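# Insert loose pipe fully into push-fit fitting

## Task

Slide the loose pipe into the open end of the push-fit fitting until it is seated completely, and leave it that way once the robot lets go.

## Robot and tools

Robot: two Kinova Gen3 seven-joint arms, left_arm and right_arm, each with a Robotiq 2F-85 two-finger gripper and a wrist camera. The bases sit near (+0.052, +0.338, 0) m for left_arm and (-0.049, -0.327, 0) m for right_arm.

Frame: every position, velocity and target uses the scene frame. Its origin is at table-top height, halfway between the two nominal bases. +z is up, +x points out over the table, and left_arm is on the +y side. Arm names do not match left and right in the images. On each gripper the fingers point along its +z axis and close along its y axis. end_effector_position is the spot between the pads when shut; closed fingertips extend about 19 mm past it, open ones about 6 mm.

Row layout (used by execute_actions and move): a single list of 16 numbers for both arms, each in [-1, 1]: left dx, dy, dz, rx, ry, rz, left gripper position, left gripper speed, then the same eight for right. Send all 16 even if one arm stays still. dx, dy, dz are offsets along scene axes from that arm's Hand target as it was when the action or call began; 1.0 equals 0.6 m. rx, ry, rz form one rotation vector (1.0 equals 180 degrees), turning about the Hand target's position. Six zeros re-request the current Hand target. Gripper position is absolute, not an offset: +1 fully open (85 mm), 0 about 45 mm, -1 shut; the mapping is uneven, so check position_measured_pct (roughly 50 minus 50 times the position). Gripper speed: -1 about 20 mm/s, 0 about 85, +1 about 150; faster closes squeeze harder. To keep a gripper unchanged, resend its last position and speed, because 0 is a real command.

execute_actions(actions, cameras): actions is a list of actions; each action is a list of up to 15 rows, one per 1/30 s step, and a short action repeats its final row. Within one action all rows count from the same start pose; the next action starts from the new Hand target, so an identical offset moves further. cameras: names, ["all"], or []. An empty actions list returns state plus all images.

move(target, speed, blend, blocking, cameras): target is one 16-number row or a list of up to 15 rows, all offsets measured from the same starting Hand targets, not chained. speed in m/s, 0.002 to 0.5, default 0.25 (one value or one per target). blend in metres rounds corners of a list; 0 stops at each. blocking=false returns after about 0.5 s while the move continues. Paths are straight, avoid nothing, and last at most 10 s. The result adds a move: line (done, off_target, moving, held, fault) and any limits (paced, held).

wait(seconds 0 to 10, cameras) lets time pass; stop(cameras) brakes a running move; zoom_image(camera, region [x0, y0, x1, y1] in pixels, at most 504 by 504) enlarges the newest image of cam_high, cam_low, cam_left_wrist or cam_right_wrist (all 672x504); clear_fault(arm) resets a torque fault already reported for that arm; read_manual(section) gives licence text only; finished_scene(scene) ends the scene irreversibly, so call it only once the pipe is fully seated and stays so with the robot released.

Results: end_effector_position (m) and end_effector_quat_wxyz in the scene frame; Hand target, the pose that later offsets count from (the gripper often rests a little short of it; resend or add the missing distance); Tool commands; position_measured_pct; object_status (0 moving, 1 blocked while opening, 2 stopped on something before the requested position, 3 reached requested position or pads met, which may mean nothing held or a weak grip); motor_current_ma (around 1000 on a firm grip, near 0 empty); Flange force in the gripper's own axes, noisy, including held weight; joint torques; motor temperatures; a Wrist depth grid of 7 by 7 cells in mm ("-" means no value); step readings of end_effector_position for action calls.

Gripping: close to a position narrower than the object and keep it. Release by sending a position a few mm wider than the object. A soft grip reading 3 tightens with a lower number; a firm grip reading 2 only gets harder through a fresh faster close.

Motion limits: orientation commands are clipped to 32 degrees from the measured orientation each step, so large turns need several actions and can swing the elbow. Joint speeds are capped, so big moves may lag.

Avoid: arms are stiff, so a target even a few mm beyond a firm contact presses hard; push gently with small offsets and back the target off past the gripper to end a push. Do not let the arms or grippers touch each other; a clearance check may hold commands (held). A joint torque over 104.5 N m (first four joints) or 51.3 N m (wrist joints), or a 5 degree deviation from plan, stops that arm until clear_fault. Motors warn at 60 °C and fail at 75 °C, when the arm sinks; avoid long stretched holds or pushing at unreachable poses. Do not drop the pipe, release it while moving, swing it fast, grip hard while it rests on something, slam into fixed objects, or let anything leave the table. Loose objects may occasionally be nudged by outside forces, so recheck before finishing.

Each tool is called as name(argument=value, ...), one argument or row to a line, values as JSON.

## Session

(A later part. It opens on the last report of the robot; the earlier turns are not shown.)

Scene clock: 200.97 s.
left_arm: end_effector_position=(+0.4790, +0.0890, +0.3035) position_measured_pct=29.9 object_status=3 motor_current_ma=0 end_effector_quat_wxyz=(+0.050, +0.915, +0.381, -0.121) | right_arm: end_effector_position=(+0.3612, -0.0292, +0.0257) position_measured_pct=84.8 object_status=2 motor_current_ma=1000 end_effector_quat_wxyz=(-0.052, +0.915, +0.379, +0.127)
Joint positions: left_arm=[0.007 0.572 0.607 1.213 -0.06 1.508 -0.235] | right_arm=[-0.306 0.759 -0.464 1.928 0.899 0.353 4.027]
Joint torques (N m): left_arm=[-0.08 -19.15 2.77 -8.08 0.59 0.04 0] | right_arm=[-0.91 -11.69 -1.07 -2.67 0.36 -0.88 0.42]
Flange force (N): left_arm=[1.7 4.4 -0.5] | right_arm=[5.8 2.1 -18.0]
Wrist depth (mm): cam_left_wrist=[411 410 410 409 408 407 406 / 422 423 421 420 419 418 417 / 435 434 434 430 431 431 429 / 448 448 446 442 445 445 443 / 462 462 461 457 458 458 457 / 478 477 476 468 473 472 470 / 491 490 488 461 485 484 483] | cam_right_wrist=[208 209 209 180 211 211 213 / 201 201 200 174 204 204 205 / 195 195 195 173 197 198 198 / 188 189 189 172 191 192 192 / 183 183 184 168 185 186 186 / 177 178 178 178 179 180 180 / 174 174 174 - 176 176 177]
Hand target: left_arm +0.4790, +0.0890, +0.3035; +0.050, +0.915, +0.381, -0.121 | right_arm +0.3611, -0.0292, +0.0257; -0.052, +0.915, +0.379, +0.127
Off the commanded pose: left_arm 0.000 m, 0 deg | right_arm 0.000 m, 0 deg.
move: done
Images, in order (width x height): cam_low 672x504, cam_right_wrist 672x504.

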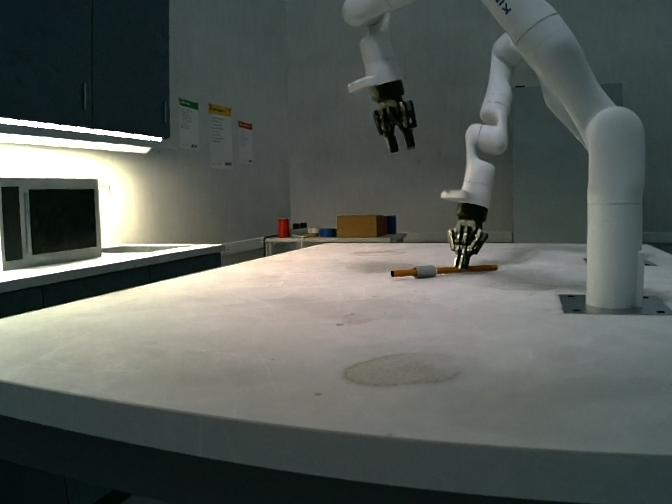

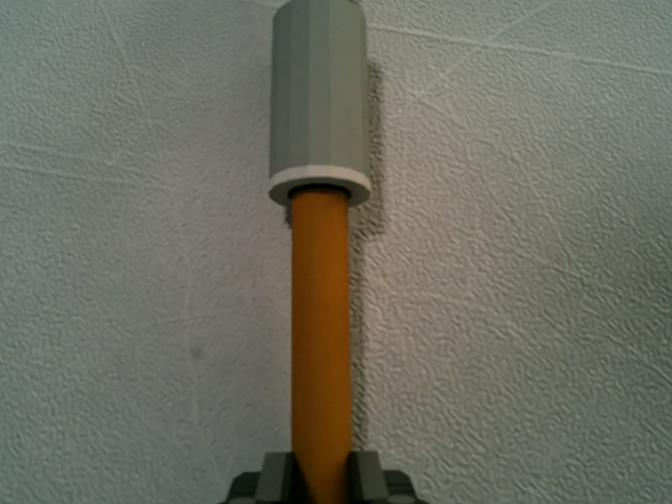

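move(
  target=[
    [0, 0, 0, 0, 0, 0, 0.4, -0.3, 0, 0, 0.0008, 0, 0, 0, -0.95, -1],
    [0, 0, 0, 0, 0, 0, 0.4, -0.3, 0, 0, 0.0008, 0, 0, 0, -0.2, -0.7],
    [0, 0, 0, 0, 0, 0, 0.4, -0.3, -0.0385, -0.0385, 0.1925, 0, 0, 0, -0.2, -0.7],
  ],
  speed=[0.02, 0.05, 0.12],
  cameras=["all"],
)

zoom_image(
  camera="cam_right_wrist",
  region=[270, 170, 370, 245],
)

Scene clock: 207.40 s.
left_arm: end_effector_position=(+0.4790, +0.0890, +0.3035) position_measured_pct=29.9 object_status=3 motor_current_ma=0 end_effector_quat_wxyz=(+0.050, +0.915, +0.381, -0.121) | right_arm: end_effector_position=(+0.3381, -0.0523, +0.1412) position_measured_pct=60.2 object_status=3 motor_current_ma=0 end_effector_quat_wxyz=(-0.052, +0.915, +0.379, +0.127)
Joint positions: left_arm=[0.007 0.572 0.607 1.213 -0.06 1.508 -0.235] | right_arm=[-0.074 0.523 -0.751 1.935 0.614 0.606 4.286]
Joint torques (N m): left_arm=[-0.06 -19.11 2.74 -8.07 0.58 0.04 0] | right_arm=[-0.71 -15.03 -2.78 -5.49 0.33 -0.87 0.44]
Flange force (N): left_arm=[1.6 4.3 -0.6] | right_arm=[4.5 1.9 -2.0]
Wrist depth (mm): cam_left_wrist=[411 409 409 409 408 407 406 / 423 423 420 420 419 418 417 / 436 434 434 430 432 431 429 / 448 448 446 444 444 443 443 / 463 462 461 458 459 458 457 / 477 477 475 468 473 472 471 / 491 489 489 485 485 484 484] | cam_right_wrist=[337 341 341 338 343 347 349 / 327 328 330 310 332 333 334 / 317 318 320 299 322 323 324 / 307 308 309 307 312 313 313 / 296 297 299 298 300 302 303 / 289 289 290 290 293 294 294 / 282 283 284 284 286 287 288]
Hand target: left_arm +0.4790, +0.0890, +0.3035; +0.050, +0.915, +0.381, -0.121 | right_arm +0.3381, -0.0523, +0.1412; -0.052, +0.915, +0.379, +0.127
Off the commanded pose: left_arm 0.000 m, 0 deg | right_arm 0.000 m, 0 deg.
move: done

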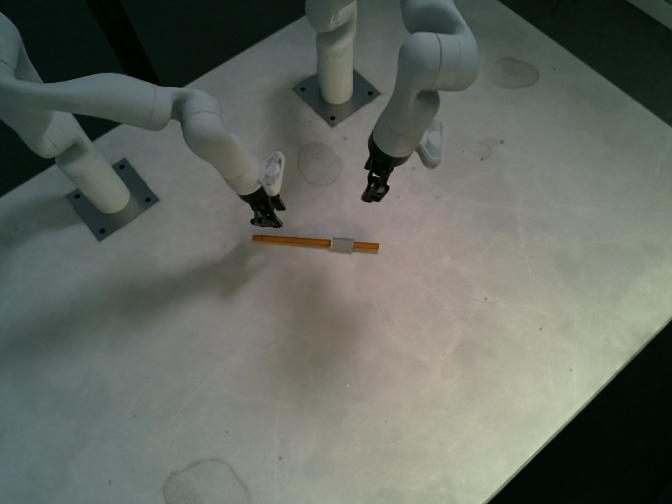

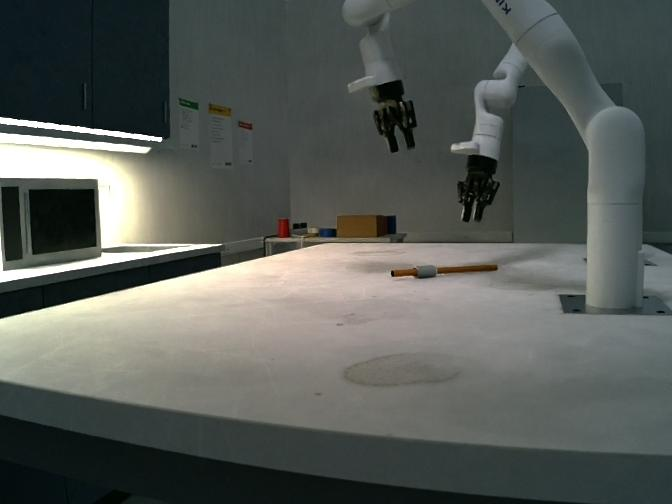

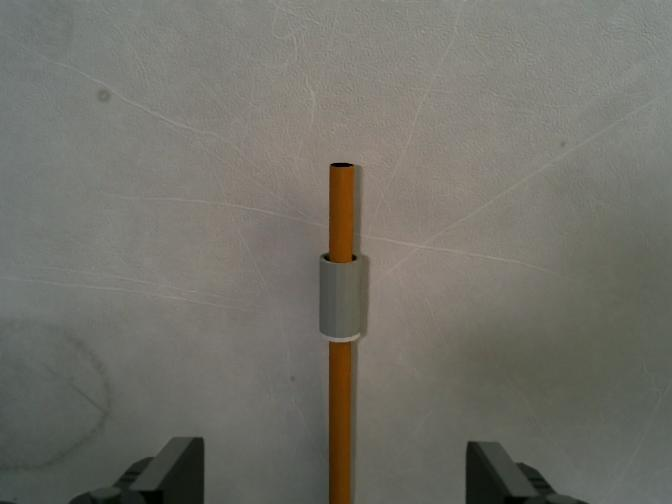

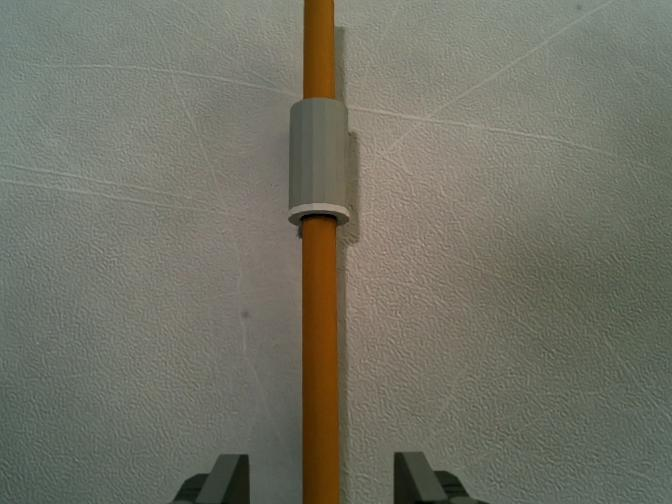

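Scaled by 5.040.

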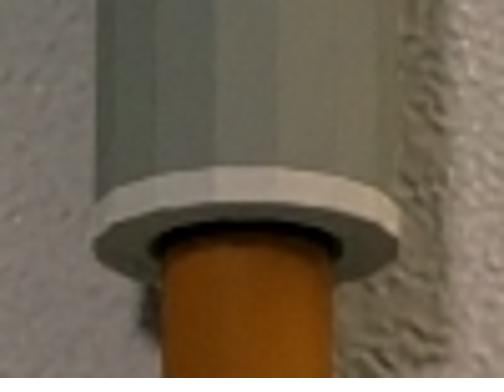

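finished_scene(
  scene=2,
)

The scene is finished: the task was done.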